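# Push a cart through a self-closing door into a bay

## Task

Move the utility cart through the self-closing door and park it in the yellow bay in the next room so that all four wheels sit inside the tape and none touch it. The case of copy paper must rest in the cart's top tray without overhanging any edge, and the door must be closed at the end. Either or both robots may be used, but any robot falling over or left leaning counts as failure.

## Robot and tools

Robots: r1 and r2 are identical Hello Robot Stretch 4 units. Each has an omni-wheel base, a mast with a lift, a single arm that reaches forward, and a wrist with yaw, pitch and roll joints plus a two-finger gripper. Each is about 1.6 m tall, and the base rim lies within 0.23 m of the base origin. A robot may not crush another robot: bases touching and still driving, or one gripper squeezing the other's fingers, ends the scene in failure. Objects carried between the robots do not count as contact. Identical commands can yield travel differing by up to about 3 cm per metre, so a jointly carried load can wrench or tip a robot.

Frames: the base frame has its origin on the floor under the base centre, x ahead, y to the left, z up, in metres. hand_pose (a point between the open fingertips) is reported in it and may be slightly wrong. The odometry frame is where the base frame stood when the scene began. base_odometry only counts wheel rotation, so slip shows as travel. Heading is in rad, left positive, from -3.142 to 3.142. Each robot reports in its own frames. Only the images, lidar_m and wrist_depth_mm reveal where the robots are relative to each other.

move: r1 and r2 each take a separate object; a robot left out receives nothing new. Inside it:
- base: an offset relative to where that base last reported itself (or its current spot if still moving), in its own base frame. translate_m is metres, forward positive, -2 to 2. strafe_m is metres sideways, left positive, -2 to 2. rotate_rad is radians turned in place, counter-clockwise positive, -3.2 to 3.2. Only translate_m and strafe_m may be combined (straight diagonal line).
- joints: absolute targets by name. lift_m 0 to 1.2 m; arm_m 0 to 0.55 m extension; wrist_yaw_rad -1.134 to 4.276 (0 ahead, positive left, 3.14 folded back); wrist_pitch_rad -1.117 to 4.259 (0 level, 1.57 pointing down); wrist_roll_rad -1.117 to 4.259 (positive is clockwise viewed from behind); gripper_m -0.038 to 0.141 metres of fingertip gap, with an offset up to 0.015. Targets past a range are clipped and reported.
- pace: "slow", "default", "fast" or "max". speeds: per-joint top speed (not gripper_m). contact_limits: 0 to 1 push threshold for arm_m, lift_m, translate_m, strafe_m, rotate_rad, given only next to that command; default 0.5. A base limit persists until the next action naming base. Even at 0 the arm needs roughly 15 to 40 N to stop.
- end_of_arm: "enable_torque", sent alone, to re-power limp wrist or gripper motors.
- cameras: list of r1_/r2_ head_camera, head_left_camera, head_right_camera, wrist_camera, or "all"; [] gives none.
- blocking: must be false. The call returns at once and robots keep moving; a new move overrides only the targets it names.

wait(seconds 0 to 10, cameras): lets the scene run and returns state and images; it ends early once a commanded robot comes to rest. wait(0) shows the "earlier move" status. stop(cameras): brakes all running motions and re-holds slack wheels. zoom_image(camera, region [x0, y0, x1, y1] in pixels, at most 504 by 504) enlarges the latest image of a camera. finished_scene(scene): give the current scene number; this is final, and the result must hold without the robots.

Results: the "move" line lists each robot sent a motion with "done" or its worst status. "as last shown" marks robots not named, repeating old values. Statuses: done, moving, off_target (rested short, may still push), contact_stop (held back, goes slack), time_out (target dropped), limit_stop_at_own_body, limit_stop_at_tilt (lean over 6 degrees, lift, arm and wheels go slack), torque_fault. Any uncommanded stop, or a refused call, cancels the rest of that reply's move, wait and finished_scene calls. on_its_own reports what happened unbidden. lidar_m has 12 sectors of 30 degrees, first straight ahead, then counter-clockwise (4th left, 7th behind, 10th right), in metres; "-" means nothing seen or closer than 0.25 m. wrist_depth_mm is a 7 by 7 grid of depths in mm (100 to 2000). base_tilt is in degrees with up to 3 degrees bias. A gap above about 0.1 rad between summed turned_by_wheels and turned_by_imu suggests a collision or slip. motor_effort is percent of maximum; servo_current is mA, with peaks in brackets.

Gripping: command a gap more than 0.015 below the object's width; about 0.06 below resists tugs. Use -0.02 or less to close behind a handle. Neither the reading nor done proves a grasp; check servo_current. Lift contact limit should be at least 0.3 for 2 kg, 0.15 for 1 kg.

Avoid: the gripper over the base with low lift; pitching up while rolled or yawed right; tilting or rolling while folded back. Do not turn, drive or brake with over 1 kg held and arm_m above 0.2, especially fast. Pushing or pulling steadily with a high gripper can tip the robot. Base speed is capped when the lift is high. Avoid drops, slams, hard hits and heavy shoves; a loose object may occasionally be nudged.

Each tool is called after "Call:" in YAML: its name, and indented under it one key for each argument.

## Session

Call:
move:
  blocking: false

Scene clock: 0.00 s.
r1.base_odometry: x=+0.000 y=+0.000 heading=+0.000
r1.turned_by_wheels: +0.000
r1.turned_by_imu: +0.000
r1.base_tilt: forward=-1.6 right=+1.3
r1.lidar_m: 0.96 1.73 2.02 2.40 3.92 1.60 0.85 0.77 0.78 0.89 0.77 0.78
r1.base_status: not commanded
r1.joint_positions: lift_m=+0.124 arm_m=+0.000 wrist_yaw_rad=+3.194 wrist_pitch_rad=+0.002 wrist_roll_rad=+0.000 gripper_m=+0.056
r1.joint_status: not commanded
r1.measured_speeds: all 0
r1.motor_effort: lift_m=+19 arm_m=-4 wheel_0=-2 wheel_1=+1 wheel_2=+0
r1.servo_current: wrist_yaw_rad=59 wrist_pitch_rad=46 wrist_roll_rad=46 gripper_m=39
r1.hand_pose: x=-0.1216 y=+0.0722 z=+0.3019 quat_wxyz=(-0.026, -0.001, +0.000, +1.000) (m; r1's base frame)
r1.wrist_depth_mm: - 135 - - - - - / - 123 135 - - - - / - 121 191 - - - - / 110 136 194 - - - - / 137 - - - 1618 - - / 226 - 190 1098 188 1160 1118 / 224 163 750 798 768 768 759
r2.base_odometry: x=+0.000 y=+0.000 heading=+0.000
r2.turned_by_wheels: +0.000
r2.turned_by_imu: +0.000
r2.base_tilt: forward=-0.6 right=+0.1
r2.lidar_m: 1.29 1.32 1.58 2.33 2.36 2.78 1.41 1.41 2.77 2.39 2.42 1.48
r2.base_status: not commanded
r2.joint_positions: lift_m=+0.200 arm_m=+0.000 wrist_yaw_rad=+3.211 wrist_pitch_rad=+0.001 wrist_roll_rad=+0.000 gripper_m=+0.056
r2.joint_status: not commanded
r2.measured_speeds: all 0
r2.motor_effort: lift_m=+18 arm_m=-4 wheel_0=-1 wheel_1=+1 wheel_2=+1
r2.servo_current: wrist_yaw_rad=46 wrist_pitch_rad=39 wrist_roll_rad=52 gripper_m=52
r2.hand_pose: x=-0.1229 y=+0.0671 z=+0.3779 quat_wxyz=(-0.035, -0.001, +0.000, +0.999) (m; r2's base frame)
r2.wrist_depth_mm: - - 137 - - - - / - - 137 - - - - / - 109 138 - - - - / - 140 175 - - - - / 214 - - - - - - / 213 1281 196 1255 190 1336 1182 / 208 243 866 - - 854 878
pictures: r1_head_camera, r1_head_left_camera, r1_head_right_camera, r1_wrist_camera, r2_head_camera, r2_head_left_camera, r2_head_right_camera, r2_wrist_camera
Images, in order (width x height): r1_head_camera 420x560, r1_head_left_camera 420x672, r1_head_right_camera 420x672, r1_wrist_camera 616x392, r2_head_camera 420x560, r2_head_left_camera 420x672, r2_head_right_camera 420x672, r2_wrist_camera 616x392.

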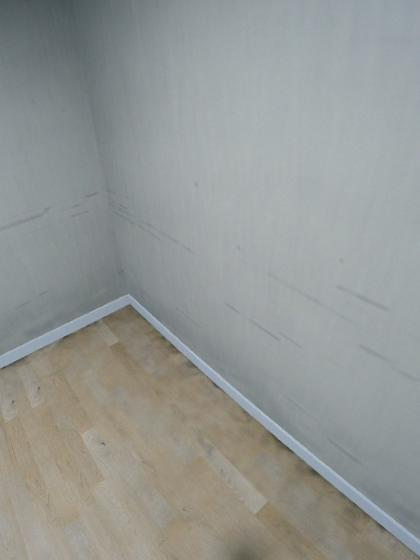

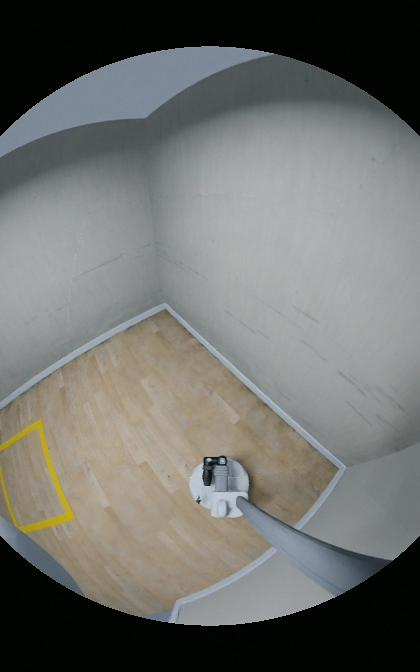

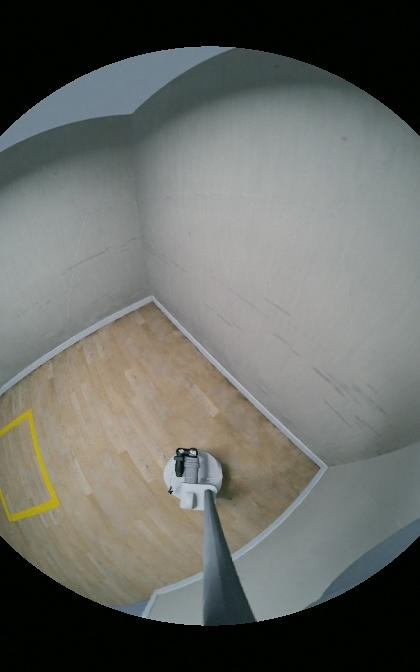

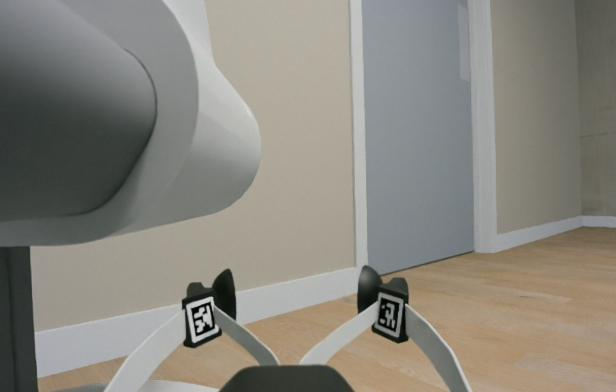

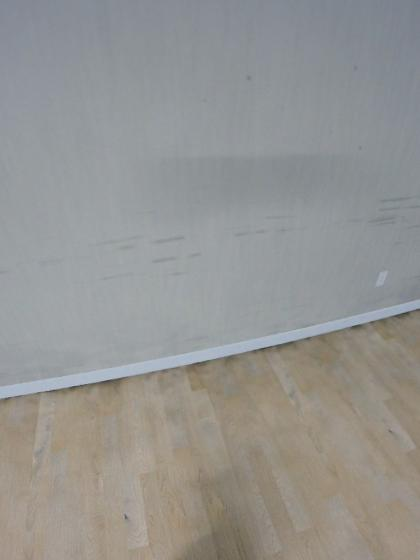

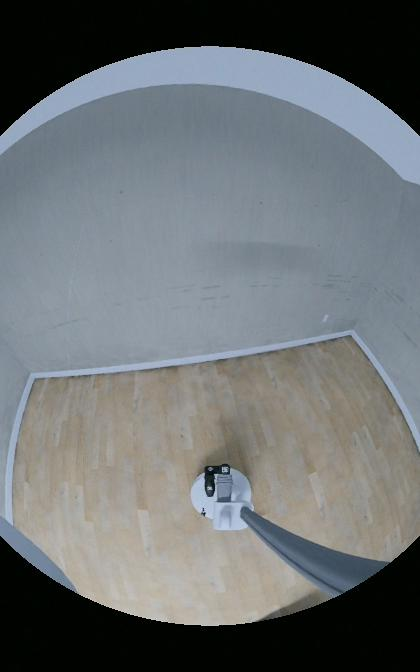

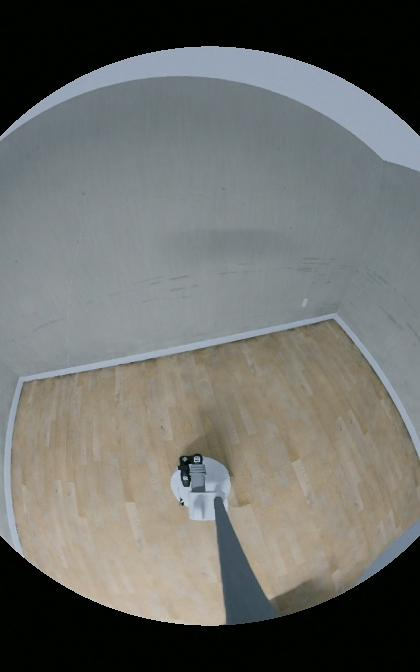

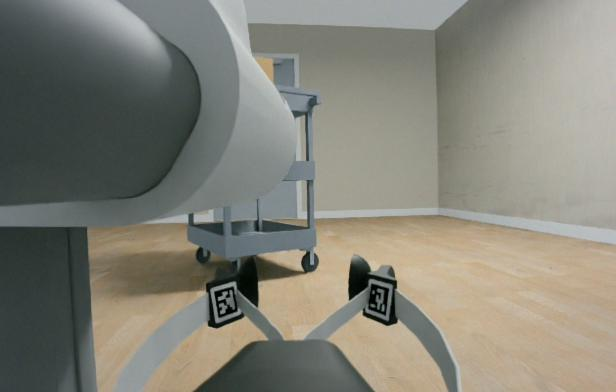

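Call:
move:
  blocking: false
  r1: {"base":{"rotate_rad":2.1}}
  r2: {"base":{"rotate_rad":3.1}}
  cameras: []

Call:
wait:
  seconds: 3
  cameras: []

Call:
wait:
  seconds: 2
  cameras: ["r1_head_camera","r1_head_left_camera","r2_head_camera","r2_head_left_camera","r2_head_right_camera"]

Scene clock: 7.47 s.
move: r1 moving; r2 moving
r1.base_odometry: x=+0.000 y=+0.000 heading=+0.253
r1.turned_by_wheels: +0.253
r1.turned_by_imu: +0.253
r1.base_tilt: forward=-1.6 right=+1.3
r1.lidar_m: 1.15 2.01 2.11 2.98 2.65 1.07 0.80 0.74 0.81 0.80 0.72 0.82
r1.base_status: rotate_rad moving
r1.joint_positions: lift_m=+0.124 arm_m=+0.000 wrist_yaw_rad=+3.194 wrist_pitch_rad=+0.002 wrist_roll_rad=+0.000 gripper_m=+0.056
r1.joint_status: not commanded
r1.measured_speeds: translate_m=+0.000 strafe_m=+0.000 rotate_rad=+0.974 lift_m=+0.000 arm_m=+0.000 wrist_yaw_rad=+0.000 wrist_pitch_rad=+0.000 wrist_roll_rad=+0.000
r1.motor_effort: lift_m=+19(20) arm_m=-4(4) wheel_0=-7(9) wheel_1=-6(7) wheel_2=-6(7)
r1.servo_current: wrist_yaw_rad=46(59) wrist_pitch_rad=39(52) wrist_roll_rad=33(65) gripper_m=39(46)
r1.hand_pose: x=-0.1216 y=+0.0722 z=+0.3019 quat_wxyz=(-0.026, -0.001, +0.000, +1.000) (m; r1's base frame)
r1.wrist_depth_mm: - 135 - - - - 1808 / - 123 135 - - - 1808 / - 121 192 - - - 1756 / 111 136 195 - - - 1808 / 137 - - - - - 1756 / 226 - 190 976 188 1118 1138 / 224 152 759 798 778 750 759
r2.base_odometry: x=+0.000 y=+0.000 heading=+0.252
r2.turned_by_wheels: +0.252
r2.turned_by_imu: +0.245
r2.base_tilt: forward=-0.7 right=+0.0
r2.lidar_m: 1.29 1.38 1.94 2.33 2.46 3.37 1.44 3.35 2.49 2.40 1.84 1.36
r2.base_status: rotate_rad moving
r2.joint_positions: lift_m=+0.200 arm_m=+0.000 wrist_yaw_rad=+3.211 wrist_pitch_rad=+0.001 wrist_roll_rad=+0.000 gripper_m=+0.056
r2.joint_status: not commanded
r2.measured_speeds: translate_m=+0.002 strafe_m=+0.000 rotate_rad=+0.977 lift_m=+0.000 arm_m=+0.000 wrist_yaw_rad=+0.000 wrist_pitch_rad=+0.000 wrist_roll_rad=+0.000
r2.motor_effort: lift_m=+18(18) arm_m=-4(4) wheel_0=-4(9) wheel_1=-10(10) wheel_2=-10(11)
r2.servo_current: wrist_yaw_rad=52(52) wrist_pitch_rad=46(46) wrist_roll_rad=52(65) gripper_m=46(52)
r2.hand_pose: x=-0.1229 y=+0.0671 z=+0.3779 quat_wxyz=(-0.035, -0.001, +0.000, +0.999) (m; r2's base frame)
r2.wrist_depth_mm: - - 137 - - - - / - - 137 1756 - - - / - 109 138 286 - - - / - 140 176 - - - - / 214 - - - - - - / 213 1281 196 1308 190 1336 1182 / 208 242 878 - - 854 878
pictures: none
No camera images: "cameras" was empty.

Scene clock: 9.30 s.
earlier move: r1 done; r2 moving
r1.base_odometry: x=+0.000 y=+0.000 heading=+2.099
r1.turned_by_wheels: +1.847
r1.turned_by_imu: +1.857
r1.base_tilt: forward=-1.6 right=+1.3
r1.lidar_m: 3.93 1.63 0.87 0.74 0.75 0.90 0.77 0.78 0.95 1.73 2.02 2.41
r1.base_status: done
r1.joint_positions: lift_m=+0.124 arm_m=+0.000 wrist_yaw_rad=+3.194 wrist_pitch_rad=+0.002 wrist_roll_rad=+0.000 gripper_m=+0.056
r1.joint_status: not commanded
r1.measured_speeds: all 0
r1.motor_effort: lift_m=+19(20) arm_m=-4(4) wheel_0=-3(10) wheel_1=-3(9) wheel_2=-2(8)
r1.servo_current: wrist_yaw_rad=59(65) wrist_pitch_rad=39(52) wrist_roll_rad=46(65) gripper_m=39(52)
r1.hand_pose: x=-0.1216 y=+0.0722 z=+0.3019 quat_wxyz=(-0.026, -0.001, +0.000, +1.000) (m; r1's base frame)
r1.wrist_depth_mm: - 135 - - - - - / - 123 135 - - - - / - 121 192 - - - - / 110 135 195 - - - - / 137 - - - - - - / 216 - 190 - 187 960 - / 224 163 750 153 778 759 750
r2.base_odometry: x=+0.000 y=+0.000 heading=+3.054
r2.turned_by_wheels: +2.802
r2.turned_by_imu: +2.727
r2.base_tilt: forward=-0.6 right=+0.0
r2.lidar_m: 1.50 1.38 2.94 2.40 2.39 1.61 1.31 1.29 1.47 2.36 2.33 2.62
r2.base_status: rotate_rad moving
r2.joint_positions: lift_m=+0.200 arm_m=+0.000 wrist_yaw_rad=+3.211 wrist_pitch_rad=+0.001 wrist_roll_rad=+0.000 gripper_m=+0.056
r2.joint_status: not commanded
r2.measured_speeds: translate_m=+0.001 strafe_m=+0.000 rotate_rad=+0.455 lift_m=+0.000 arm_m=+0.000 wrist_yaw_rad=+0.000 wrist_pitch_rad=+0.000 wrist_roll_rad=+0.000
r2.motor_effort: lift_m=+18(18) arm_m=-4(4) wheel_0=-4(10) wheel_1=-3(10) wheel_2=-7(13)
r2.servo_current: wrist_yaw_rad=46(52) wrist_pitch_rad=39(46) wrist_roll_rad=33(65) gripper_m=52(52)
r2.hand_pose: x=-0.1228 y=+0.0671 z=+0.3779 quat_wxyz=(-0.035, -0.001, +0.000, +0.999) (m; r2's base frame)
r2.wrist_depth_mm: - - 137 - - - - / - 107 138 - - - - / - 111 138 236 - - - / - 140 165 - - - - / 216 - - - - - - / 213 1182 193 1182 191 1308 1182 / 211 244 878 - - 854 866
wait: 1.83 of 3 s (r1 has come to rest)
pictures: none
No camera images: "cameras" was empty.

Scene clock: 9.80 s.
earlier move: r2 done
r1.base_odometry: x=+0.000 y=+0.000 heading=+2.099
r1.turned_by_wheels: +0.000
r1.turned_by_imu: +0.000
r1.base_tilt: forward=-1.6 right=+1.3
r1.lidar_m: 3.91 1.61 0.86 0.76 0.74 0.88 0.78 0.78 0.95 1.76 2.03 2.42
r1.base_status: done
r1.joint_positions: lift_m=+0.124 arm_m=+0.000 wrist_yaw_rad=+3.194 wrist_pitch_rad=+0.002 wrist_roll_rad=+0.000 gripper_m=+0.056
r1.joint_status: not commanded
r1.measured_speeds: all 0
r1.motor_effort: lift_m=+20(20) arm_m=-4(4) wheel_0=-3(10) wheel_1=-3(9) wheel_2=-2(8)
r1.servo_current: wrist_yaw_rad=39(65) wrist_pitch_rad=46(52) wrist_roll_rad=39(65) gripper_m=39(52)
r1.hand_pose: x=-0.1216 y=+0.0722 z=+0.3019 quat_wxyz=(-0.026, -0.001, +0.000, +1.000) (m; r1's base frame)
r1.wrist_depth_mm: - 135 - - - - - / - 123 135 - - - - / - 121 191 - - - - / 110 136 196 - - - - / 137 - - - - - - / 216 - 190 - 187 946 - / 224 164 759 153 788 759 750
r2.base_odometry: x=+0.000 y=+0.000 heading=+3.099
r2.turned_by_wheels: +0.045
r2.turned_by_imu: +0.044
r2.base_tilt: forward=-0.7 right=+0.1
r2.lidar_m: 1.44 1.40 2.85 2.39 2.36 1.57 1.33 1.28 1.50 2.35 2.34 2.68
r2.base_status: done
r2.joint_positions: lift_m=+0.200 arm_m=+0.000 wrist_yaw_rad=+3.211 wrist_pitch_rad=+0.001 wrist_roll_rad=+0.000 gripper_m=+0.056
r2.joint_status: not commanded
r2.measured_speeds: all 0
r2.motor_effort: lift_m=+18(18) arm_m=-4(4) wheel_0=-3(10) wheel_1=-2(10) wheel_2=-4(13)
r2.servo_current: wrist_yaw_rad=52(52) wrist_pitch_rad=39(46) wrist_roll_rad=46(65) gripper_m=52(52)
r2.hand_pose: x=-0.1228 y=+0.0671 z=+0.3779 quat_wxyz=(-0.035, -0.001, +0.000, +0.999) (m; r2's base frame)
r2.wrist_depth_mm: - - 137 - - - - / - 107 137 - - - - / - 110 138 236 - - - / - 140 165 - - - - / 216 - - - - - - / 213 1182 192 1182 190 1308 1182 / 211 245 878 - - 842 878
wait: 0.50 of 2 s (r2 has come to rest)
pictures: r1_head_camera, r1_head_left_camera, r2_head_camera, r2_head_left_camera, r2_head_right_camera
Images, in order (width x height): r1_head_camera 420x560, r1_head_left_camera 420x672, r2_head_camera 420x560, r2_head_left_camera 420x672, r2_head_right_camera 420x672.

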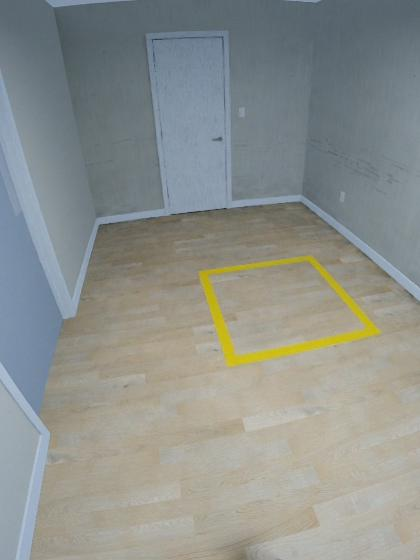

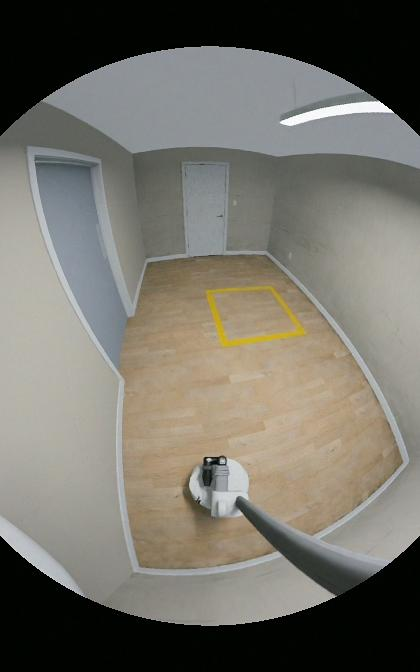

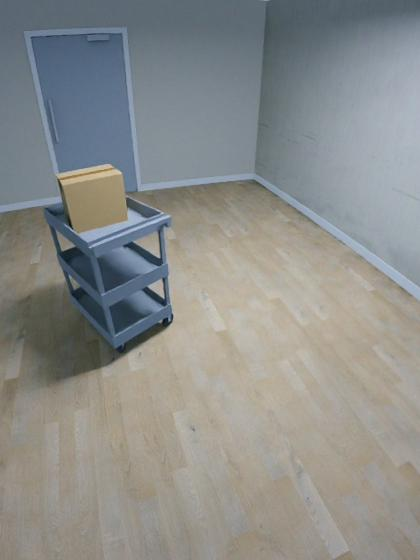

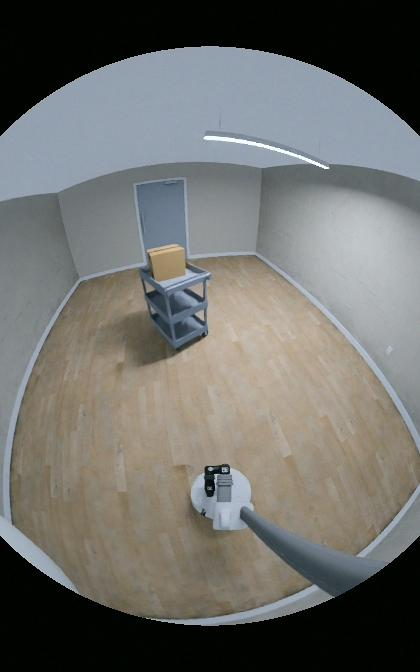

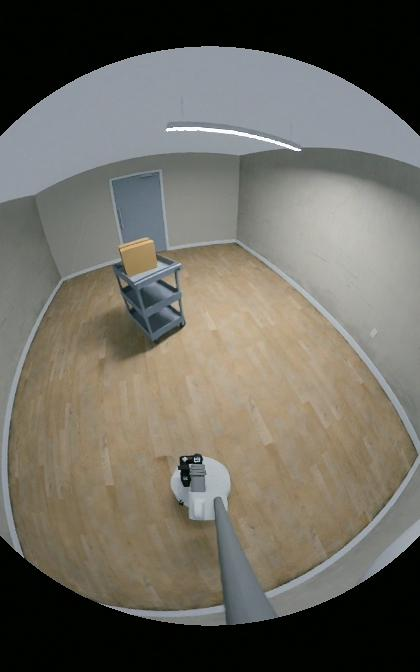

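Call:
zoom_image:
  camera: "r2_head_camera"
  region: [0, 130, 220, 370]

Call:
zoom_image:
  camera: "r1_head_camera"
  region: [0, 80, 120, 460]

Scaled by 2.100 from the camera's 420x560 image, which has a finer 1200x1600 frame.

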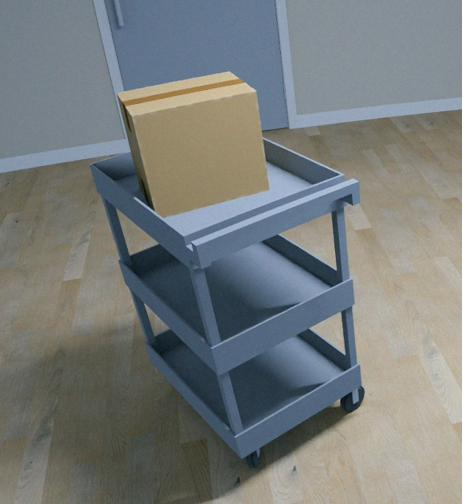

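Scaled by 1.326 from the camera's 420x560 image, which has a finer 600x800 frame.

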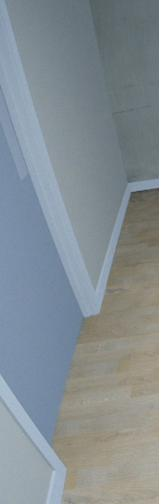

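Call:
move:
  blocking: false
  r1: {"base":{"rotate_rad":0.197},"joints":{"lift_m":0.5}}
  r2: {"base":{"rotate_rad":0.74},"joints":{"lift_m":0.69}}
  cameras: []

Call:
wait:
  seconds: 4
  cameras: []

Call:
wait:
  seconds: 2
  cameras: []

Call:
move:
  blocking: false
  r1: {"base":{"translate_m":1.2},"joints":{"wrist_yaw_rad":3.089}}
  r2: {"base":{"translate_m":0.2,"strafe_m":-0.57},"joints":{"wrist_yaw_rad":0,"wrist_roll_rad":1.571,"gripper_m":0.1}}
  cameras: []

Call:
wait:
  seconds: 5
  cameras: []

Call:
wait:
  seconds: 3
  cameras: ["r1_head_left_camera","r2_head_camera","r2_wrist_camera"]

Scene clock: 46.73 s.
move: r1 moving; r2 moving
r1.base_odometry: x=+0.000 y=+0.000 heading=+2.281
r1.turned_by_wheels: +0.182
r1.turned_by_imu: +0.182
r1.base_tilt: forward=-1.6 right=+1.3
r1.lidar_m: 3.55 1.11 0.80 0.74 0.79 0.82 0.76 0.80 1.07 2.01 2.07 2.76
r1.base_status: rotate_rad moving
r1.joint_positions: lift_m=+0.162 arm_m=+0.000 wrist_yaw_rad=+3.194 wrist_pitch_rad=+0.002 wrist_roll_rad=+0.000 gripper_m=+0.056
r1.joint_status: lift_m moving
r1.measured_speeds: translate_m=+0.000 strafe_m=-0.001 rotate_rad=+0.286 lift_m=+0.146 arm_m=+0.000 wrist_yaw_rad=+0.000 wrist_pitch_rad=+0.000 wrist_roll_rad=+0.000
r1.motor_effort: lift_m=+25(27) arm_m=-4(4) wheel_0=-3(9) wheel_1=-2(8) wheel_2=+0(6)
r1.servo_current: wrist_yaw_rad=78(78) wrist_pitch_rad=39(46) wrist_roll_rad=39(52) gripper_m=39(46)
r1.hand_pose: x=-0.1216 y=+0.0722 z=+0.3395 quat_wxyz=(-0.026, -0.001, +0.000, +1.000) (m; r1's base frame)
r1.wrist_depth_mm: - 135 - - - - - / - 123 135 - - - - / - 121 191 - - - - / 110 136 194 - - - - / 137 - - - - - - / 216 - 190 - 188 - - / 224 164 759 143 798 778 820
r2.base_odometry: x=+0.000 y=+0.000 heading=-2.931
r2.turned_by_wheels: +0.253
r2.turned_by_imu: +0.246
r2.base_tilt: forward=-0.7 right=+0.0
r2.lidar_m: 1.40 3.58 2.51 2.39 1.94 1.39 1.28 1.36 1.81 2.33 2.40 3.20
r2.base_status: rotate_rad moving
r2.joint_positions: lift_m=+0.238 arm_m=+0.000 wrist_yaw_rad=+3.211 wrist_pitch_rad=+0.001 wrist_roll_rad=+0.000 gripper_m=+0.056
r2.joint_status: lift_m moving
r2.measured_speeds: translate_m=-0.002 strafe_m=+0.001 rotate_rad=+0.980 lift_m=+0.146 arm_m=+0.000 wrist_yaw_rad=+0.000 wrist_pitch_rad=+0.000 wrist_roll_rad=+0.000
r2.motor_effort: lift_m=+23(24) arm_m=-4(4) wheel_0=-11(11) wheel_1=-9(10) wheel_2=-10(11)
r2.servo_current: wrist_yaw_rad=39(52) wrist_pitch_rad=39(46) wrist_roll_rad=33(52) gripper_m=46(52)
r2.hand_pose: x=-0.1228 y=+0.0671 z=+0.4157 quat_wxyz=(-0.035, -0.001, +0.000, +0.999) (m; r2's base frame)
r2.wrist_depth_mm: - - 137 - - - - / - 107 137 - - - - / - 110 138 235 - - - / - 140 165 - - - - / 216 - - - - - - / 212 1229 193 1160 190 1229 1182 / 211 244 1025 - - 960 931
pictures: none
No camera images: "cameras" was empty.

Scene clock: 48.77 s.
earlier move: r1 done; r2 moving
r1.base_odometry: x=+0.000 y=+0.000 heading=+2.296
r1.turned_by_wheels: +0.015
r1.turned_by_imu: +0.015
r1.base_tilt: forward=-1.6 right=+1.3
r1.lidar_m: 3.35 1.12 0.79 0.73 0.77 0.81 0.77 0.81 1.10 2.00 2.08 2.81
r1.base_status: done
r1.joint_positions: lift_m=+0.500 arm_m=+0.000 wrist_yaw_rad=+3.194 wrist_pitch_rad=+0.002 wrist_roll_rad=+0.000 gripper_m=+0.056
r1.joint_status: all done
r1.measured_speeds: all 0
r1.motor_effort: lift_m=+24(28) arm_m=-4(4) wheel_0=-2(9) wheel_1=-1(8) wheel_2=+0(6)
r1.servo_current: wrist_yaw_rad=39(78) wrist_pitch_rad=46(52) wrist_roll_rad=26(72) gripper_m=39(52)
r1.hand_pose: x=-0.1216 y=+0.0722 z=+0.6771 quat_wxyz=(-0.026, -0.001, +0.000, +1.000) (m; r1's base frame)
r1.wrist_depth_mm: - 135 - - - - - / - 123 135 - - - - / - 121 191 - - - - / 110 135 195 - - - - / 137 - - - - - - / 215 - 190 - 187 - - / - 140 - 137 - - -
r2.base_odometry: x=+0.000 y=+0.000 heading=-2.445
r2.turned_by_wheels: +0.486
r2.turned_by_imu: +0.474
r2.base_tilt: forward=-0.7 right=+0.1
r2.lidar_m: 3.73 2.54 2.36 2.08 1.42 1.30 1.34 1.72 2.34 2.36 3.12 1.38
r2.base_status: done
r2.joint_positions: lift_m=+0.688 arm_m=+0.000 wrist_yaw_rad=+3.211 wrist_pitch_rad=+0.001 wrist_roll_rad=+0.000 gripper_m=+0.056
r2.joint_status: lift_m moving
r2.measured_speeds: translate_m=+0.000 strafe_m=+0.000 rotate_rad=+0.000 lift_m=+0.034 arm_m=+0.000 wrist_yaw_rad=+0.000 wrist_pitch_rad=+0.000 wrist_roll_rad=+0.000
r2.motor_effort: lift_m=+22(25) arm_m=-4(4) wheel_0=-4(11) wheel_1=-3(10) wheel_2=-4(12)
r2.servo_current: wrist_yaw_rad=39(52) wrist_pitch_rad=39(46) wrist_roll_rad=46(59) gripper_m=46(59)
r2.hand_pose: x=-0.1228 y=+0.0671 z=+0.8662 quat_wxyz=(-0.035, -0.001, +0.000, +0.999) (m; r2's base frame)
r2.wrist_depth_mm: - - 137 - - - - / - 107 137 - - - - / - 113 138 234 - - - / - 140 164 - - - - / 216 - - - - - - / 212 - 195 - 188 - - / 211 245 1863 - - - -
wait: 2.03 of 4 s (r1 has come to rest)
pictures: none
No camera images: "cameras" was empty.

Scene clock: 49.13 s.
earlier move: r2 done
r1.base_odometry: x=+0.000 y=+0.000 heading=+2.296
r1.turned_by_wheels: +0.000
r1.turned_by_imu: +0.000
r1.base_tilt: forward=-1.6 right=+1.3
r1.lidar_m: 3.39 1.13 0.79 0.74 0.77 0.82 0.78 0.80 1.09 1.99 2.07 2.82
r1.base_status: done
r1.joint_positions: lift_m=+0.500 arm_m=+0.000 wrist_yaw_rad=+3.194 wrist_pitch_rad=+0.002 wrist_roll_rad=+0.000 gripper_m=+0.056
r1.joint_status: all done
r1.measured_speeds: all 0
r1.motor_effort: lift_m=+24(28) arm_m=-4(4) wheel_0=-2(9) wheel_1=-1(8) wheel_2=+0(6)
r1.servo_current: wrist_yaw_rad=65(78) wrist_pitch_rad=39(52) wrist_roll_rad=59(72) gripper_m=39(52)
r1.hand_pose: x=-0.1216 y=+0.0722 z=+0.6771 quat_wxyz=(-0.026, -0.001, +0.000, +1.000) (m; r1's base frame)
r1.wrist_depth_mm: - 135 - - - - - / - 123 135 - - - - / - 121 191 - - - - / 110 135 195 - - - - / 137 - - - - - - / 216 - 190 - 187 - - / - 141 - 136 - - -
r2.base_odometry: x=+0.000 y=+0.000 heading=-2.445
r2.turned_by_wheels: +0.000
r2.turned_by_imu: +0.000
r2.base_tilt: forward=-0.7 right=+0.1
r2.lidar_m: 3.75 2.51 2.40 2.07 1.41 1.31 1.35 1.76 2.34 2.41 3.11 1.42
r2.base_status: done
r2.joint_positions: lift_m=+0.690 arm_m=+0.000 wrist_yaw_rad=+3.211 wrist_pitch_rad=+0.001 wrist_roll_rad=+0.000 gripper_m=+0.056
r2.joint_status: all done
r2.measured_speeds: all 0
r2.motor_effort: lift_m=+21(25) arm_m=-4(4) wheel_0=-4(11) wheel_1=-3(10) wheel_2=-4(12)
r2.servo_current: wrist_yaw_rad=46(52) wrist_pitch_rad=39(46) wrist_roll_rad=52(59) gripper_m=46(59)
r2.hand_pose: x=-0.1228 y=+0.0671 z=+0.8676 quat_wxyz=(-0.035, -0.001, +0.000, +0.999) (m; r2's base frame)
r2.wrist_depth_mm: - - 137 - - - - / - 107 137 - - - - / - 113 138 234 - - - / - 140 164 - - - - / 215 - - - - - - / 213 - 195 - 188 - - / 211 245 1808 - - - -
wait: 0.37 of 2 s (r2 has come to rest)
pictures: none
No camera images: "cameras" was empty.

Scene clock: 49.63 s.
move: r1 moving; r2 moving
r1.base_odometry: x=-0.021 y=+0.023 heading=+2.296
r1.turned_by_wheels: +0.000
r1.turned_by_imu: +0.000
r1.base_tilt: forward=-1.6 right=+1.3
r1.lidar_m: 3.33 1.15 0.81 0.75 0.79 0.85 0.80 0.83 1.14 2.02 2.09 2.83
r1.base_status: translate_m moving
r1.joint_positions: lift_m=+0.500 arm_m=+0.000 wrist_yaw_rad=+3.092 wrist_pitch_rad=+0.002 wrist_roll_rad=+0.000 gripper_m=+0.056
r1.joint_status: wrist_yaw_rad moving
r1.measured_speeds: translate_m=+0.122 strafe_m=+0.000 rotate_rad=-0.001 lift_m=+0.000 arm_m=+0.000 wrist_yaw_rad=+0.000 wrist_pitch_rad=+0.000 wrist_roll_rad=+0.000
r1.motor_effort: lift_m=+24(24) arm_m=-3(4) wheel_0=+6(8) wheel_1=+7(7) wheel_2=-9(9)
r1.servo_current: wrist_yaw_rad=65(91) wrist_pitch_rad=46(46) wrist_roll_rad=52(59) gripper_m=39(46)
r1.hand_pose: x=-0.1128 y=+0.1017 z=+0.6772 quat_wxyz=(+0.025, -0.001, +0.000, +1.000) (m; r1's base frame)
r1.wrist_depth_mm: 136 138 - - - - - / 108 138 - - - - - / 112 138 211 - - - - / 133 153 236 - - - - / - - - - - - - / - - 190 - 188 - - / - 141 - 137 - - -
r2.base_odometry: x=-0.027 y=+0.016 heading=-2.445
r2.turned_by_wheels: -0.001
r2.turned_by_imu: -0.001
r2.base_tilt: forward=-0.7 right=+0.1
r2.lidar_m: 1.93 2.54 2.40 2.09 1.41 1.33 1.38 1.78 2.32 2.38 3.08 1.39
r2.base_status: translate_m moving; strafe_m moving
r2.joint_positions: lift_m=+0.690 arm_m=+0.000 wrist_yaw_rad=+2.649 wrist_pitch_rad=+0.001 wrist_roll_rad=+0.588 gripper_m=+0.075
r2.joint_status: wrist_yaw_rad moving; wrist_roll_rad moving; gripper_m moving
r2.measured_speeds: translate_m=+0.040 strafe_m=-0.118 rotate_rad=-0.005 lift_m=+0.000 arm_m=+0.000 wrist_yaw_rad=-1.733 wrist_pitch_rad=+0.000 wrist_roll_rad=+1.820
r2.motor_effort: lift_m=+21(21) arm_m=-4(4) wheel_0=+10(11) wheel_1=-9(10) wheel_2=-9(9)
r2.servo_current: wrist_yaw_rad=104(143) wrist_pitch_rad=33(46) wrist_roll_rad=65(111) gripper_m=98(98)
r2.hand_pose: x=-0.0419 y=+0.2133 z=+0.8676 quat_wxyz=(+0.233, +0.070, +0.281, +0.928) (m; r2's base frame)
r2.wrist_depth_mm: - - - - - - - / - - - - - - - / - - - - - - - / - - - - - - - / - - - - - - - / 256 - 189 - 187 - 1336 / - - - - - 1336 1160
pictures: none
No camera images: "cameras" was empty.

Scene clock: 52.60 s.
earlier move: r1 moving; r2 done
r1.base_odometry: x=-0.571 y=+0.644 heading=+2.296
r1.turned_by_wheels: +0.000
r1.turned_by_imu: +0.000
r1.base_tilt: forward=-1.6 right=+1.3
r1.lidar_m: 3.05 1.28 0.90 0.76 0.80 1.08 1.63 1.67 2.12 2.00 2.08 2.76
r1.base_status: translate_m moving
r1.joint_positions: lift_m=+0.500 arm_m=+0.000 wrist_yaw_rad=+3.092 wrist_pitch_rad=+0.002 wrist_roll_rad=+0.000 gripper_m=+0.056
r1.joint_status: all done
r1.measured_speeds: translate_m=+0.300 strafe_m=+0.000 rotate_rad=-0.004 lift_m=+0.000 arm_m=+0.000 wrist_yaw_rad=+0.000 wrist_pitch_rad=+0.000 wrist_roll_rad=+0.000
r1.motor_effort: lift_m=+23(24) arm_m=-3(4) wheel_0=+4(8) wheel_1=+5(7) wheel_2=-5(10)
r1.servo_current: wrist_yaw_rad=52(91) wrist_pitch_rad=52(52) wrist_roll_rad=52(65) gripper_m=46(46)
r1.hand_pose: x=-0.1128 y=+0.1017 z=+0.6772 quat_wxyz=(+0.025, -0.001, +0.000, +1.000) (m; r1's base frame)
r1.wrist_depth_mm: - 138 - - - - - / - 138 - - - - - / 112 138 201 - - - - / 124 141 246 - - - - / - - - - - - - / - - 190 - 188 - - / 1576 164 1430 143 1618 - -
r2.base_odometry: x=-0.519 y=+0.309 heading=-2.445
r2.turned_by_wheels: +0.000
r2.turned_by_imu: +0.001
r2.base_tilt: forward=-0.7 right=+0.0
r2.lidar_m: 1.07 3.01 2.80 2.73 1.85 1.73 1.79 2.04 1.90 1.97 2.55 1.14
r2.base_status: done
r2.joint_positions: lift_m=+0.690 arm_m=+0.000 wrist_yaw_rad=+0.003 wrist_pitch_rad=+0.001 wrist_roll_rad=+1.569 gripper_m=+0.100
r2.joint_status: all done
r2.measured_speeds: all 0
r2.motor_effort: lift_m=+21(21) arm_m=-4(4) wheel_0=+2(14) wheel_1=-2(11) wheel_2=-4(10)
r2.servo_current: wrist_yaw_rad=46(143) wrist_pitch_rad=46(52) wrist_roll_rad=46(111) gripper_m=52(98)
r2.hand_pose: x=+0.4596 y=-0.0866 z=+0.8677 quat_wxyz=(+0.708, +0.706, +0.001, +0.001) (m; r2's base frame)
r2.wrist_depth_mm: - - - - - 1756 1182 / - - - - - 1661 1138 / - - - 1098 - - - / - - - 1138 - 1464 - / - - - - - 1661 1138 / - - 193 - 194 1537 1205 / - - - - - 1921 1205
wait: 2.97 of 5 s (r2 has come to rest)
pictures: none
No camera images: "cameras" was empty.

Scene clock: 54.63 s.
earlier move: r1 done
r1.base_odometry: x=-0.796 y=+0.898 heading=+2.296
r1.turned_by_wheels: +0.000
r1.turned_by_imu: +0.000
r1.base_tilt: forward=-1.6 right=+1.3
r1.lidar_m: 2.72 1.16 0.91 0.78 0.82 1.11 1.96 2.04 2.11 1.96 2.04 2.79
r1.base_status: done
r1.joint_positions: lift_m=+0.500 arm_m=+0.000 wrist_yaw_rad=+3.092 wrist_pitch_rad=+0.002 wrist_roll_rad=+0.000 gripper_m=+0.056
r1.joint_status: all done
r1.measured_speeds: all 0
r1.motor_effort: lift_m=+24(24) arm_m=-3(4) wheel_0=+1(8) wheel_1=+1(7) wheel_2=+2(10)
r1.servo_current: wrist_yaw_rad=52(91) wrist_pitch_rad=46(52) wrist_roll_rad=46(65) gripper_m=39(46)
r1.hand_pose: x=-0.1128 y=+0.1017 z=+0.6772 quat_wxyz=(+0.025, -0.001, +0.000, +1.000) (m; r1's base frame)
r1.wrist_depth_mm: - 138 - - - - - / 110 138 - - - - - / 116 139 291 - - - - / 131 150 - - - - - / - - - - - - - / - - 194 - 187 - - / 1708 1576 1499 153 1576 - -
r2.base_odometry: x=-0.519 y=+0.309 heading=-2.445
r2.turned_by_wheels: +0.000
r2.turned_by_imu: +0.000
r2.base_tilt: forward=-0.7 right=+0.1
r2.lidar_m: 1.05 3.02 2.79 2.71 1.87 1.73 1.76 2.03 1.91 1.94 2.56 1.14
r2.base_status: done
r2.joint_positions: lift_m=+0.690 arm_m=+0.000 wrist_yaw_rad=+0.003 wrist_pitch_rad=+0.001 wrist_roll_rad=+1.569 gripper_m=+0.100
r2.joint_status: all done
r2.measured_speeds: all 0
r2.motor_effort: lift_m=+21(21) arm_m=-4(5) wheel_0=+2(14) wheel_1=-2(11) wheel_2=-4(10)
r2.servo_current: wrist_yaw_rad=39(143) wrist_pitch_rad=39(52) wrist_roll_rad=46(111) gripper_m=59(98)
r2.hand_pose: x=+0.4596 y=-0.0866 z=+0.8677 quat_wxyz=(+0.708, +0.706, +0.001, +0.001) (m; r2's base frame)
r2.wrist_depth_mm: - - - - - 1756 1205 / - - - - - 1661 1118 / - - - 1098 - - - / - - - 1138 - 1464 - / - - - - - 1661 1160 / - - 192 - 194 1537 1229 / - - - - - 1921 1205
wait: 2.03 of 3 s (r1 has come to rest)
pictures: r1_head_left_camera, r2_head_camera, r2_wrist_camera
Images, in order (width x height): r1_head_left_camera 420x672, r2_head_camera 420x560, r2_wrist_camera 616x392.

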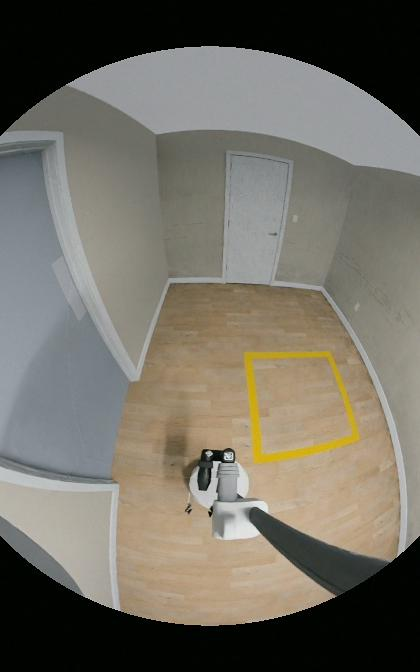

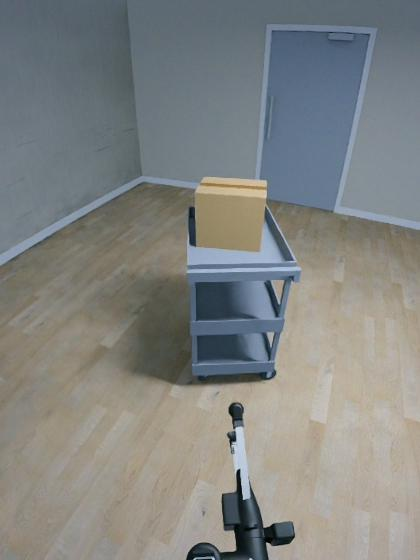

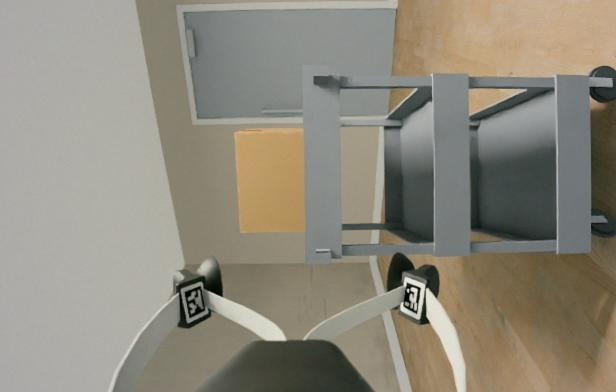

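Call:
move:
  blocking: false
  r1: {"base":{"rotate_rad":1.571}}
  r2: {"base":{"translate_m":0.4,"strafe_m":-0.06},"joints":{"arm_m":0.16},"pace":"slow","contact_limits":{"translate_m":0.2}}
  cameras: []

Call:
wait:
  seconds: 3
  cameras: []

Call:
wait:
  seconds: 4
  cameras: ["r1_head_camera","r1_head_left_camera","r2_wrist_camera"]

Scene clock: 63.00 s.
move: r1 moving; r2 moving
r1.base_odometry: x=-0.796 y=+0.898 heading=+2.549
r1.turned_by_wheels: +0.252
r1.turned_by_imu: +0.253
r1.base_tilt: forward=-1.6 right=+1.2
r1.lidar_m: 1.74 1.05 0.87 0.80 0.91 1.54 1.96 2.26 2.01 2.00 2.25 2.74
r1.base_status: rotate_rad moving
r1.joint_positions: lift_m=+0.500 arm_m=+0.000 wrist_yaw_rad=+3.092 wrist_pitch_rad=+0.002 wrist_roll_rad=+0.000 gripper_m=+0.056
r1.joint_status: not commanded
r1.measured_speeds: translate_m=+0.001 strafe_m=-0.001 rotate_rad=+0.975 lift_m=+0.000 arm_m=+0.000 wrist_yaw_rad=+0.000 wrist_pitch_rad=+0.000 wrist_roll_rad=+0.000
r1.motor_effort: lift_m=+23(24) arm_m=-4(4) wheel_0=-8(9) wheel_1=-7(10) wheel_2=-7(7)
r1.servo_current: wrist_yaw_rad=46(59) wrist_pitch_rad=39(46) wrist_roll_rad=59(65) gripper_m=46(46)
r1.hand_pose: x=-0.1128 y=+0.1017 z=+0.6772 quat_wxyz=(+0.025, -0.001, +0.000, +1.000) (m; r1's base frame)
r1.wrist_depth_mm: 136 138 - - - - - / 111 138 - - - - - / 114 139 254 - - - - / 136 151 - - - - - / - - - - - - - / - - 193 - 187 - - / 1756 1576 1537 153 1576 1499 -
r2.base_odometry: x=-0.530 y=+0.303 heading=-2.445
r2.turned_by_wheels: +0.000
r2.turned_by_imu: +0.001
r2.base_tilt: forward=-0.7 right=+0.1
r2.lidar_m: 1.03 3.02 2.79 2.71 1.85 1.75 1.78 2.07 1.91 1.95 2.53 1.11
r2.base_status: translate_m moving; strafe_m moving
r2.joint_positions: lift_m=+0.690 arm_m=+0.012 wrist_yaw_rad=+0.003 wrist_pitch_rad=+0.001 wrist_roll_rad=+1.569 gripper_m=+0.100
r2.joint_status: arm_m moving
r2.measured_speeds: translate_m=+0.049 strafe_m=-0.008 rotate_rad=-0.001 lift_m=+0.000 arm_m=+0.049 wrist_yaw_rad=+0.000 wrist_pitch_rad=+0.000 wrist_roll_rad=+0.000
r2.motor_effort: lift_m=+21(21) arm_m=+8(12) wheel_0=+7(12) wheel_1=+3(6) wheel_2=-10(10)
r2.servo_current: wrist_yaw_rad=46(52) wrist_pitch_rad=46(46) wrist_roll_rad=46(52) gripper_m=46(52)
r2.contact_limits: translate_m 0.2
r2.hand_pose: x=+0.4720 y=-0.0866 z=+0.8677 quat_wxyz=(+0.708, +0.706, +0.001, +0.001) (m; r2's base frame)
r2.wrist_depth_mm: - - - - - 1708 1182 / - - - - - 1430 1138 / - - - 1098 - 891 - / - - - 1098 - 891 - / - - - - - 1499 1160 / - - 192 - 194 1537 1205 / - - - - - 1863 1205
pictures: none
No camera images: "cameras" was empty.

Scene clock: 64.57 s.
earlier move: r1 done; r2 moving
r1.base_odometry: x=-0.796 y=+0.898 heading=-2.416
r1.turned_by_wheels: +1.318
r1.turned_by_imu: +1.325
r1.base_tilt: forward=-1.6 right=+1.3
r1.lidar_m: 0.79 0.82 1.10 1.97 2.05 2.12 1.97 2.09 2.75 2.75 1.19 0.93
r1.base_status: done
r1.joint_positions: lift_m=+0.500 arm_m=+0.000 wrist_yaw_rad=+3.091 wrist_pitch_rad=+0.002 wrist_roll_rad=+0.000 gripper_m=+0.056
r1.joint_status: not commanded
r1.measured_speeds: all 0
r1.motor_effort: lift_m=+23(24) arm_m=-4(4) wheel_0=-2(10) wheel_1=-1(10) wheel_2=-1(8)
r1.servo_current: wrist_yaw_rad=52(72) wrist_pitch_rad=39(46) wrist_roll_rad=52(65) gripper_m=39(46)
r1.hand_pose: x=-0.1127 y=+0.1018 z=+0.6772 quat_wxyz=(+0.025, -0.001, +0.000, +1.000) (m; r1's base frame)
r1.wrist_depth_mm: 136 138 - - - - - / 114 139 - - - - - / 118 139 278 - - - - / 137 160 - - - - - / - - - - - - - / - - 194 - 187 - - / 1756 1499 1499 153 1618 1464 1618
r2.base_odometry: x=-0.653 y=+0.227 heading=-2.445
r2.turned_by_wheels: +0.000
r2.turned_by_imu: +0.000
r2.base_tilt: forward=-0.6 right=+0.0
r2.lidar_m: 0.90 2.97 2.75 2.84 2.04 1.88 1.94 2.10 1.95 1.99 2.61 0.98
r2.base_status: translate_m moving; strafe_m moving
r2.joint_positions: lift_m=+0.690 arm_m=+0.146 wrist_yaw_rad=+0.003 wrist_pitch_rad=+0.001 wrist_roll_rad=+1.569 gripper_m=+0.100
r2.joint_status: arm_m moving
r2.measured_speeds: translate_m=+0.098 strafe_m=-0.014 rotate_rad=+0.002 lift_m=+0.000 arm_m=+0.054 wrist_yaw_rad=+0.000 wrist_pitch_rad=+0.000 wrist_roll_rad=+0.000
r2.motor_effort: lift_m=+21(21) arm_m=+10(12) wheel_0=+7(12) wheel_1=+4(6) wheel_2=-7(10)
r2.servo_current: wrist_yaw_rad=46(52) wrist_pitch_rad=39(46) wrist_roll_rad=52(59) gripper_m=46(59)
r2.contact_limits: translate_m 0.2
r2.hand_pose: x=+0.6053 y=-0.0866 z=+0.8677 quat_wxyz=(+0.708, +0.707, +0.001, +0.001) (m; r2's base frame)
r2.wrist_depth_mm: - - - - - 1464 1138 / - - - 609 - 615 991 / - - - 609 - 615 - / - - 854 621 - 615 - / - - 878 615 - 615 615 / - - 193 621 194 1397 1205 / - - - - - 1808 1229
wait: 1.57 of 3 s (r1 has come to rest)
pictures: none
No camera images: "cameras" was empty.

Scene clock: 67.80 s.
earlier move: r2 done
r1.base_odometry: x=-0.796 y=+0.898 heading=-2.416
r1.turned_by_wheels: +0.000
r1.turned_by_imu: +0.000
r1.base_tilt: forward=-1.6 right=+1.3
r1.lidar_m: 0.75 0.80 1.10 1.96 2.01 2.09 1.98 2.06 2.77 2.76 1.17 0.92
r1.base_status: done
r1.joint_positions: lift_m=+0.500 arm_m=+0.000 wrist_yaw_rad=+3.091 wrist_pitch_rad=+0.002 wrist_roll_rad=+0.000 gripper_m=+0.056
r1.joint_status: not commanded
r1.measured_speeds: all 0
r1.motor_effort: lift_m=+23(24) arm_m=-4(4) wheel_0=-2(10) wheel_1=-2(10) wheel_2=-1(8)
r1.servo_current: wrist_yaw_rad=52(72) wrist_pitch_rad=46(52) wrist_roll_rad=46(65) gripper_m=39(52)
r1.hand_pose: x=-0.1127 y=+0.1018 z=+0.6772 quat_wxyz=(+0.025, -0.001, +0.000, +1.000) (m; r1's base frame)
r1.wrist_depth_mm: 136 138 - - - - - / 114 139 - - - - - / 117 140 278 - - - - / 137 160 - - - - - / - - - - - - - / - - 193 - 187 - - / 1756 1537 1537 154 1661 1499 1618
r2.base_odometry: x=-0.864 y=+0.098 heading=-2.445
r2.turned_by_wheels: +0.000
r2.turned_by_imu: +0.000
r2.base_tilt: forward=-0.7 right=+0.1
r2.lidar_m: 0.66 2.93 2.70 2.73 2.26 2.14 2.18 2.19 2.02 2.07 2.67 0.70
r2.base_status: done
r2.joint_positions: lift_m=+0.690 arm_m=+0.160 wrist_yaw_rad=+0.003 wrist_pitch_rad=+0.001 wrist_roll_rad=+1.569 gripper_m=+0.100
r2.joint_status: all done
r2.measured_speeds: all 0
r2.motor_effort: lift_m=+21(21) arm_m=+7(12) wheel_0=+5(12) wheel_1=+3(7) wheel_2=-6(10)
r2.servo_current: wrist_yaw_rad=59(59) wrist_pitch_rad=46(52) wrist_roll_rad=46(59) gripper_m=46(59)
r2.contact_limits: translate_m 0.2
r2.hand_pose: x=+0.6193 y=-0.0866 z=+0.8677 quat_wxyz=(+0.708, +0.707, +0.001, +0.001) (m; r2's base frame)
r2.wrist_depth_mm: - - - 351 - 1708 - / - - - 351 353 866 - / - - 549 351 353 946 - / - - 574 355 355 960 - / - - 591 353 355 - - / - - 195 357 193 - - / - - - - - 1756 477
wait: 3.23 of 4 s (r2 has come to rest)
pictures: r1_head_camera, r1_head_left_camera, r2_wrist_camera
Images, in order (width x height): r1_head_camera 420x560, r1_head_left_camera 420x672, r2_wrist_camera 616x392.

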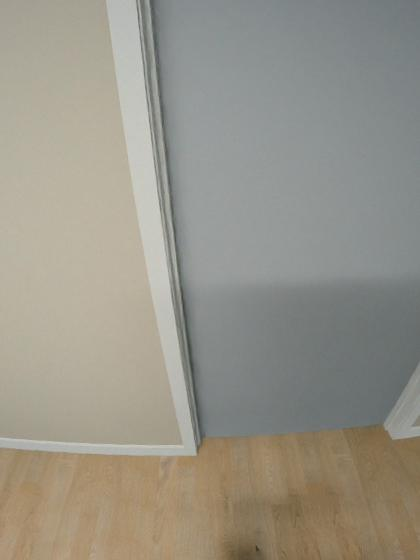

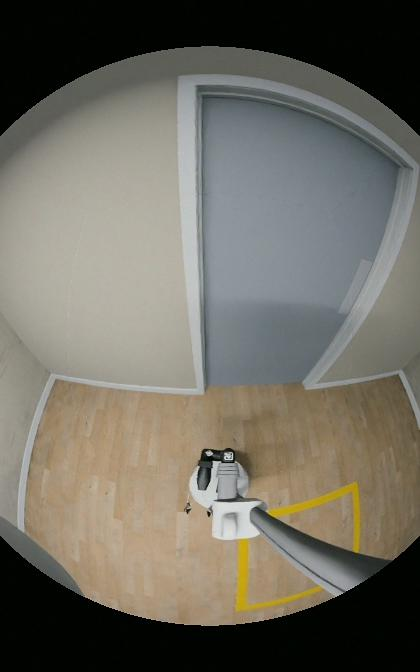

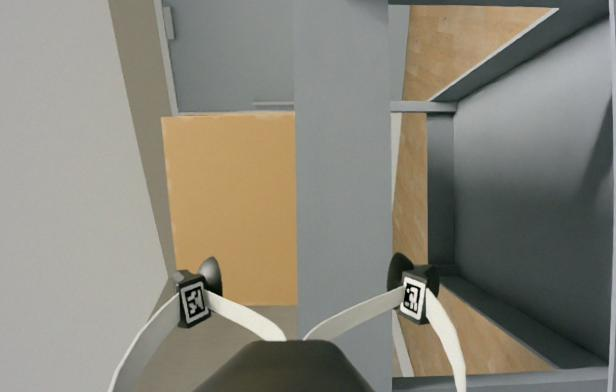

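Call:
move:
  blocking: false
  r1: {"base":{"strafe_m":-0.5}}
  r2: {"base":{"translate_m":0.172,"strafe_m":-0.03},"joints":{"lift_m":0.667},"pace":"slow","contact_limits":{"translate_m":0.2}}
  cameras: []

Call:
wait:
  seconds: 5
  cameras: []

Call:
wait:
  seconds: 2
  cameras: ["r1_head_camera","r2_head_camera","r2_wrist_camera"]

Scene clock: 77.67 s.
move: r1 moving; r2 moving
r1.base_odometry: x=-0.820 y=+0.925 heading=-2.416
r1.turned_by_wheels: +0.000
r1.turned_by_imu: +0.000
r1.base_tilt: forward=-1.6 right=+1.3
r1.lidar_m: 0.79 0.79 1.08 1.99 2.07 2.08 1.99 2.04 2.80 2.69 1.15 0.92
r1.base_status: strafe_m moving
r1.joint_positions: lift_m=+0.500 arm_m=+0.000 wrist_yaw_rad=+3.091 wrist_pitch_rad=+0.002 wrist_roll_rad=+0.000 gripper_m=+0.056
r1.joint_status: not commanded
r1.measured_speeds: translate_m=+0.000 strafe_m=-0.141 rotate_rad=+0.002 lift_m=+0.000 arm_m=+0.000 wrist_yaw_rad=+0.000 wrist_pitch_rad=+0.000 wrist_roll_rad=+0.000
r1.motor_effort: lift_m=+23(24) arm_m=-4(4) wheel_0=+8(10) wheel_1=-7(9) wheel_2=+0(1)
r1.servo_current: wrist_yaw_rad=59(65) wrist_pitch_rad=39(46) wrist_roll_rad=39(72) gripper_m=39(46)
r1.hand_pose: x=-0.1127 y=+0.1018 z=+0.6772 quat_wxyz=(+0.025, -0.001, +0.000, +1.000) (m; r1's base frame)
r1.wrist_depth_mm: 136 139 - - - - - / 114 139 - - - - - / 117 140 278 - - - - / 137 160 - - - - - / 154 - - - - - - / - - 195 - 187 - - / 1756 1537 1537 153 1618 1499 1618
r2.base_odometry: x=-0.875 y=+0.092 heading=-2.445
r2.turned_by_wheels: +0.000
r2.turned_by_imu: +0.000
r2.base_tilt: forward=-0.7 right=+0.1
r2.lidar_m: 0.67 2.89 2.68 2.72 2.28 2.12 2.19 2.19 2.02 2.09 2.71 0.71
r2.base_status: translate_m moving; strafe_m moving
r2.joint_positions: lift_m=+0.670 arm_m=+0.160 wrist_yaw_rad=+0.003 wrist_pitch_rad=+0.001 wrist_roll_rad=+1.569 gripper_m=+0.100
r2.joint_status: lift_m moving
r2.measured_speeds: translate_m=+0.049 strafe_m=-0.009 rotate_rad=-0.001 lift_m=-0.038 arm_m=+0.000 wrist_yaw_rad=+0.000 wrist_pitch_rad=+0.000 wrist_roll_rad=+0.000
r2.motor_effort: lift_m=+16(19) arm_m=+8(8) wheel_0=+7(8) wheel_1=+4(5) wheel_2=-11(11)
r2.servo_current: wrist_yaw_rad=59(59) wrist_pitch_rad=39(46) wrist_roll_rad=39(52) gripper_m=52(52)
r2.contact_limits: translate_m 0.2
r2.hand_pose: x=+0.6193 y=-0.0866 z=+0.8483 quat_wxyz=(+0.708, +0.707, +0.001, +0.001) (m; r2's base frame)
r2.wrist_depth_mm: - - - 338 - 1661 - / - - - 342 - 759 - / - - 539 342 - - - / - - 559 342 - - - / - - 574 343 343 - - / - - 195 285 194 - - / - - - - - 1756 484
pictures: none
No camera images: "cameras" was empty.

Scene clock: 80.17 s.
earlier move: r1 done; r2 done
r1.base_odometry: x=-1.128 y=+1.272 heading=-2.416
r1.turned_by_wheels: +0.000
r1.turned_by_imu: -0.003
r1.base_tilt: forward=-1.6 right=+1.2
r1.lidar_m: 0.87 0.93 1.10 2.45 2.53 2.06 1.97 2.06 2.37 2.25 1.23 0.89
r1.base_status: done
r1.joint_positions: lift_m=+0.500 arm_m=+0.000 wrist_yaw_rad=+3.091 wrist_pitch_rad=+0.002 wrist_roll_rad=+0.000 gripper_m=+0.056
r1.joint_status: not commanded
r1.measured_speeds: all 0
r1.motor_effort: lift_m=+23(24) arm_m=-4(4) wheel_0=+2(12) wheel_1=-1(12) wheel_2=+0(2)
r1.servo_current: wrist_yaw_rad=59(65) wrist_pitch_rad=39(52) wrist_roll_rad=52(72) gripper_m=39(52)
r1.hand_pose: x=-0.1127 y=+0.1018 z=+0.6772 quat_wxyz=(+0.025, -0.001, +0.000, +1.000) (m; r1's base frame)
r1.wrist_depth_mm: 137 138 - - - - - / 113 139 - - - - - / 116 139 266 - - - - / 136 156 - - - - - / - - - - - - - / - - 194 - 187 - - / 1756 1537 1576 153 1618 1464 1618
r2.base_odometry: x=-1.015 y=+0.011 heading=-2.445
r2.turned_by_wheels: +0.000
r2.turned_by_imu: +0.000
r2.base_tilt: forward=-0.7 right=+0.1
r2.lidar_m: 0.51 2.83 2.66 2.70 2.45 2.29 2.35 2.22 2.07 2.13 2.76 0.56
r2.base_status: done
r2.joint_positions: lift_m=+0.667 arm_m=+0.160 wrist_yaw_rad=-0.003 wrist_pitch_rad=+0.001 wrist_roll_rad=+1.570 gripper_m=+0.100
r2.joint_status: all done
r2.measured_speeds: all 0
r2.motor_effort: lift_m=+14(19) arm_m=+7(8) wheel_0=+4(10) wheel_1=+6(7) wheel_2=-10(13)
r2.servo_current: wrist_yaw_rad=46(59) wrist_pitch_rad=52(52) wrist_roll_rad=46(65) gripper_m=59(59)
r2.contact_limits: translate_m 0.2
r2.hand_pose: x=+0.6188 y=-0.0881 z=+0.8452 quat_wxyz=(+0.708, +0.707, -0.001, -0.001) (m; r2's base frame)
r2.wrist_depth_mm: - - - 206 206 1661 1138 / - - - 206 206 1537 - / - 404 404 205 206 809 - / - 415 413 205 205 831 - / - 430 145 205 205 798 - / - 442 145 204 200 - - / - - 452 - - 1756 -
wait: 2.50 of 5 s (r1 and r2 have come to rest)
pictures: none
No camera images: "cameras" was empty.

Scene clock: 82.17 s.
r1.base_odometry: x=-1.128 y=+1.272 heading=-2.416
r1.turned_by_wheels: +0.000
r1.turned_by_imu: +0.000
r1.base_tilt: forward=-1.6 right=+1.3
r1.lidar_m: 0.87 0.93 1.12 2.45 2.54 2.05 1.96 2.03 2.36 2.24 1.20 0.88
r1.base_status: done
r1.joint_positions: lift_m=+0.500 arm_m=+0.000 wrist_yaw_rad=+3.091 wrist_pitch_rad=+0.002 wrist_roll_rad=+0.000 gripper_m=+0.056
r1.joint_status: not commanded
r1.measured_speeds: all 0
r1.motor_effort: lift_m=+23(24) arm_m=-3(4) wheel_0=+2(12) wheel_1=-1(12) wheel_2=+1(2)
r1.servo_current: wrist_yaw_rad=46(65) wrist_pitch_rad=39(52) wrist_roll_rad=26(72) gripper_m=39(52)
r1.hand_pose: x=-0.1127 y=+0.1018 z=+0.6772 quat_wxyz=(+0.025, -0.001, +0.000, +1.000) (m; r1's base frame)
r1.wrist_depth_mm: 136 139 - - - - - / 113 139 - - - - - / 116 139 267 - - - - / 137 155 - - - - - / - - - - - - - / - - 195 - 188 - - / 1661 1499 1576 153 1576 1499 1576
r2.base_odometry: x=-1.015 y=+0.011 heading=-2.445
r2.turned_by_wheels: +0.000
r2.turned_by_imu: +0.000
r2.base_tilt: forward=-0.7 right=+0.0
r2.lidar_m: 0.54 2.84 2.66 2.68 2.45 2.28 2.34 2.21 2.08 2.11 2.75 0.56
r2.base_status: done
r2.joint_positions: lift_m=+0.667 arm_m=+0.160 wrist_yaw_rad=-0.003 wrist_pitch_rad=+0.001 wrist_roll_rad=+1.570 gripper_m=+0.100
r2.joint_status: all done
r2.measured_speeds: all 0
r2.motor_effort: lift_m=+14(19) arm_m=+7(8) wheel_0=+4(10) wheel_1=+5(7) wheel_2=-10(13)
r2.servo_current: wrist_yaw_rad=52(59) wrist_pitch_rad=46(52) wrist_roll_rad=39(65) gripper_m=52(59)
r2.contact_limits: translate_m 0.2
r2.hand_pose: x=+0.6188 y=-0.0881 z=+0.8452 quat_wxyz=(+0.708, +0.707, -0.001, -0.001) (m; r2's base frame)
r2.wrist_depth_mm: - - - 206 206 1661 1160 / - - - 206 206 1537 - / - 404 402 206 206 809 - / - 415 413 204 206 809 - / - 433 145 205 205 809 - / - 442 145 204 200 - - / - - 455 - - 1808 -
wait: 2.00 s; at rest by 0.27 s
pictures: r1_head_camera, r2_head_camera, r2_wrist_camera
Images, in order (width x height): r1_head_camera 420x560, r2_head_camera 420x560, r2_wrist_camera 616x392.

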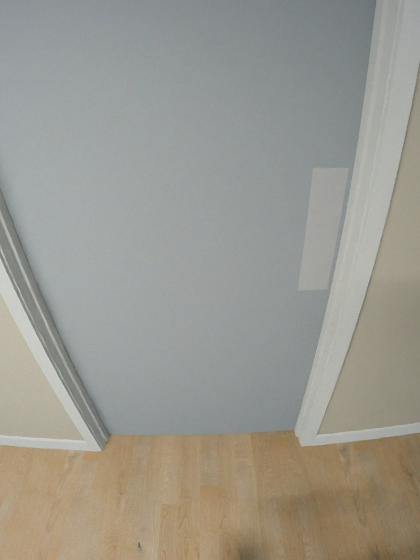

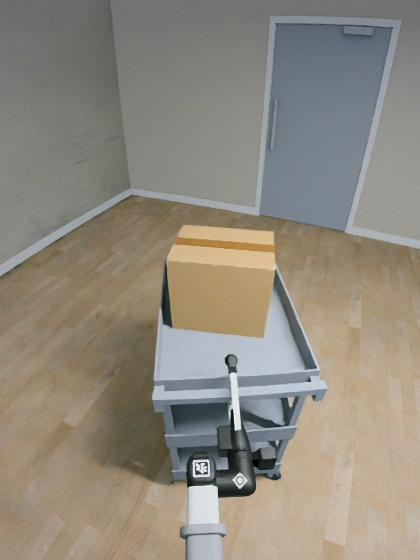

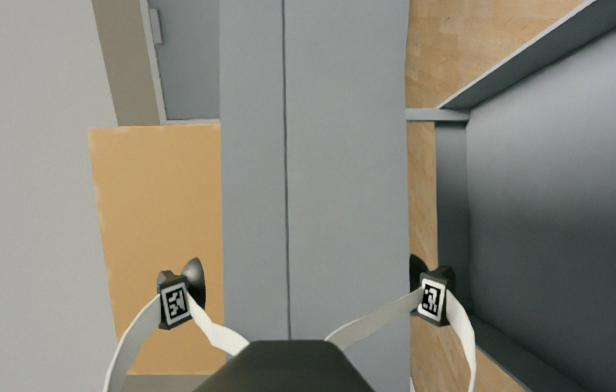

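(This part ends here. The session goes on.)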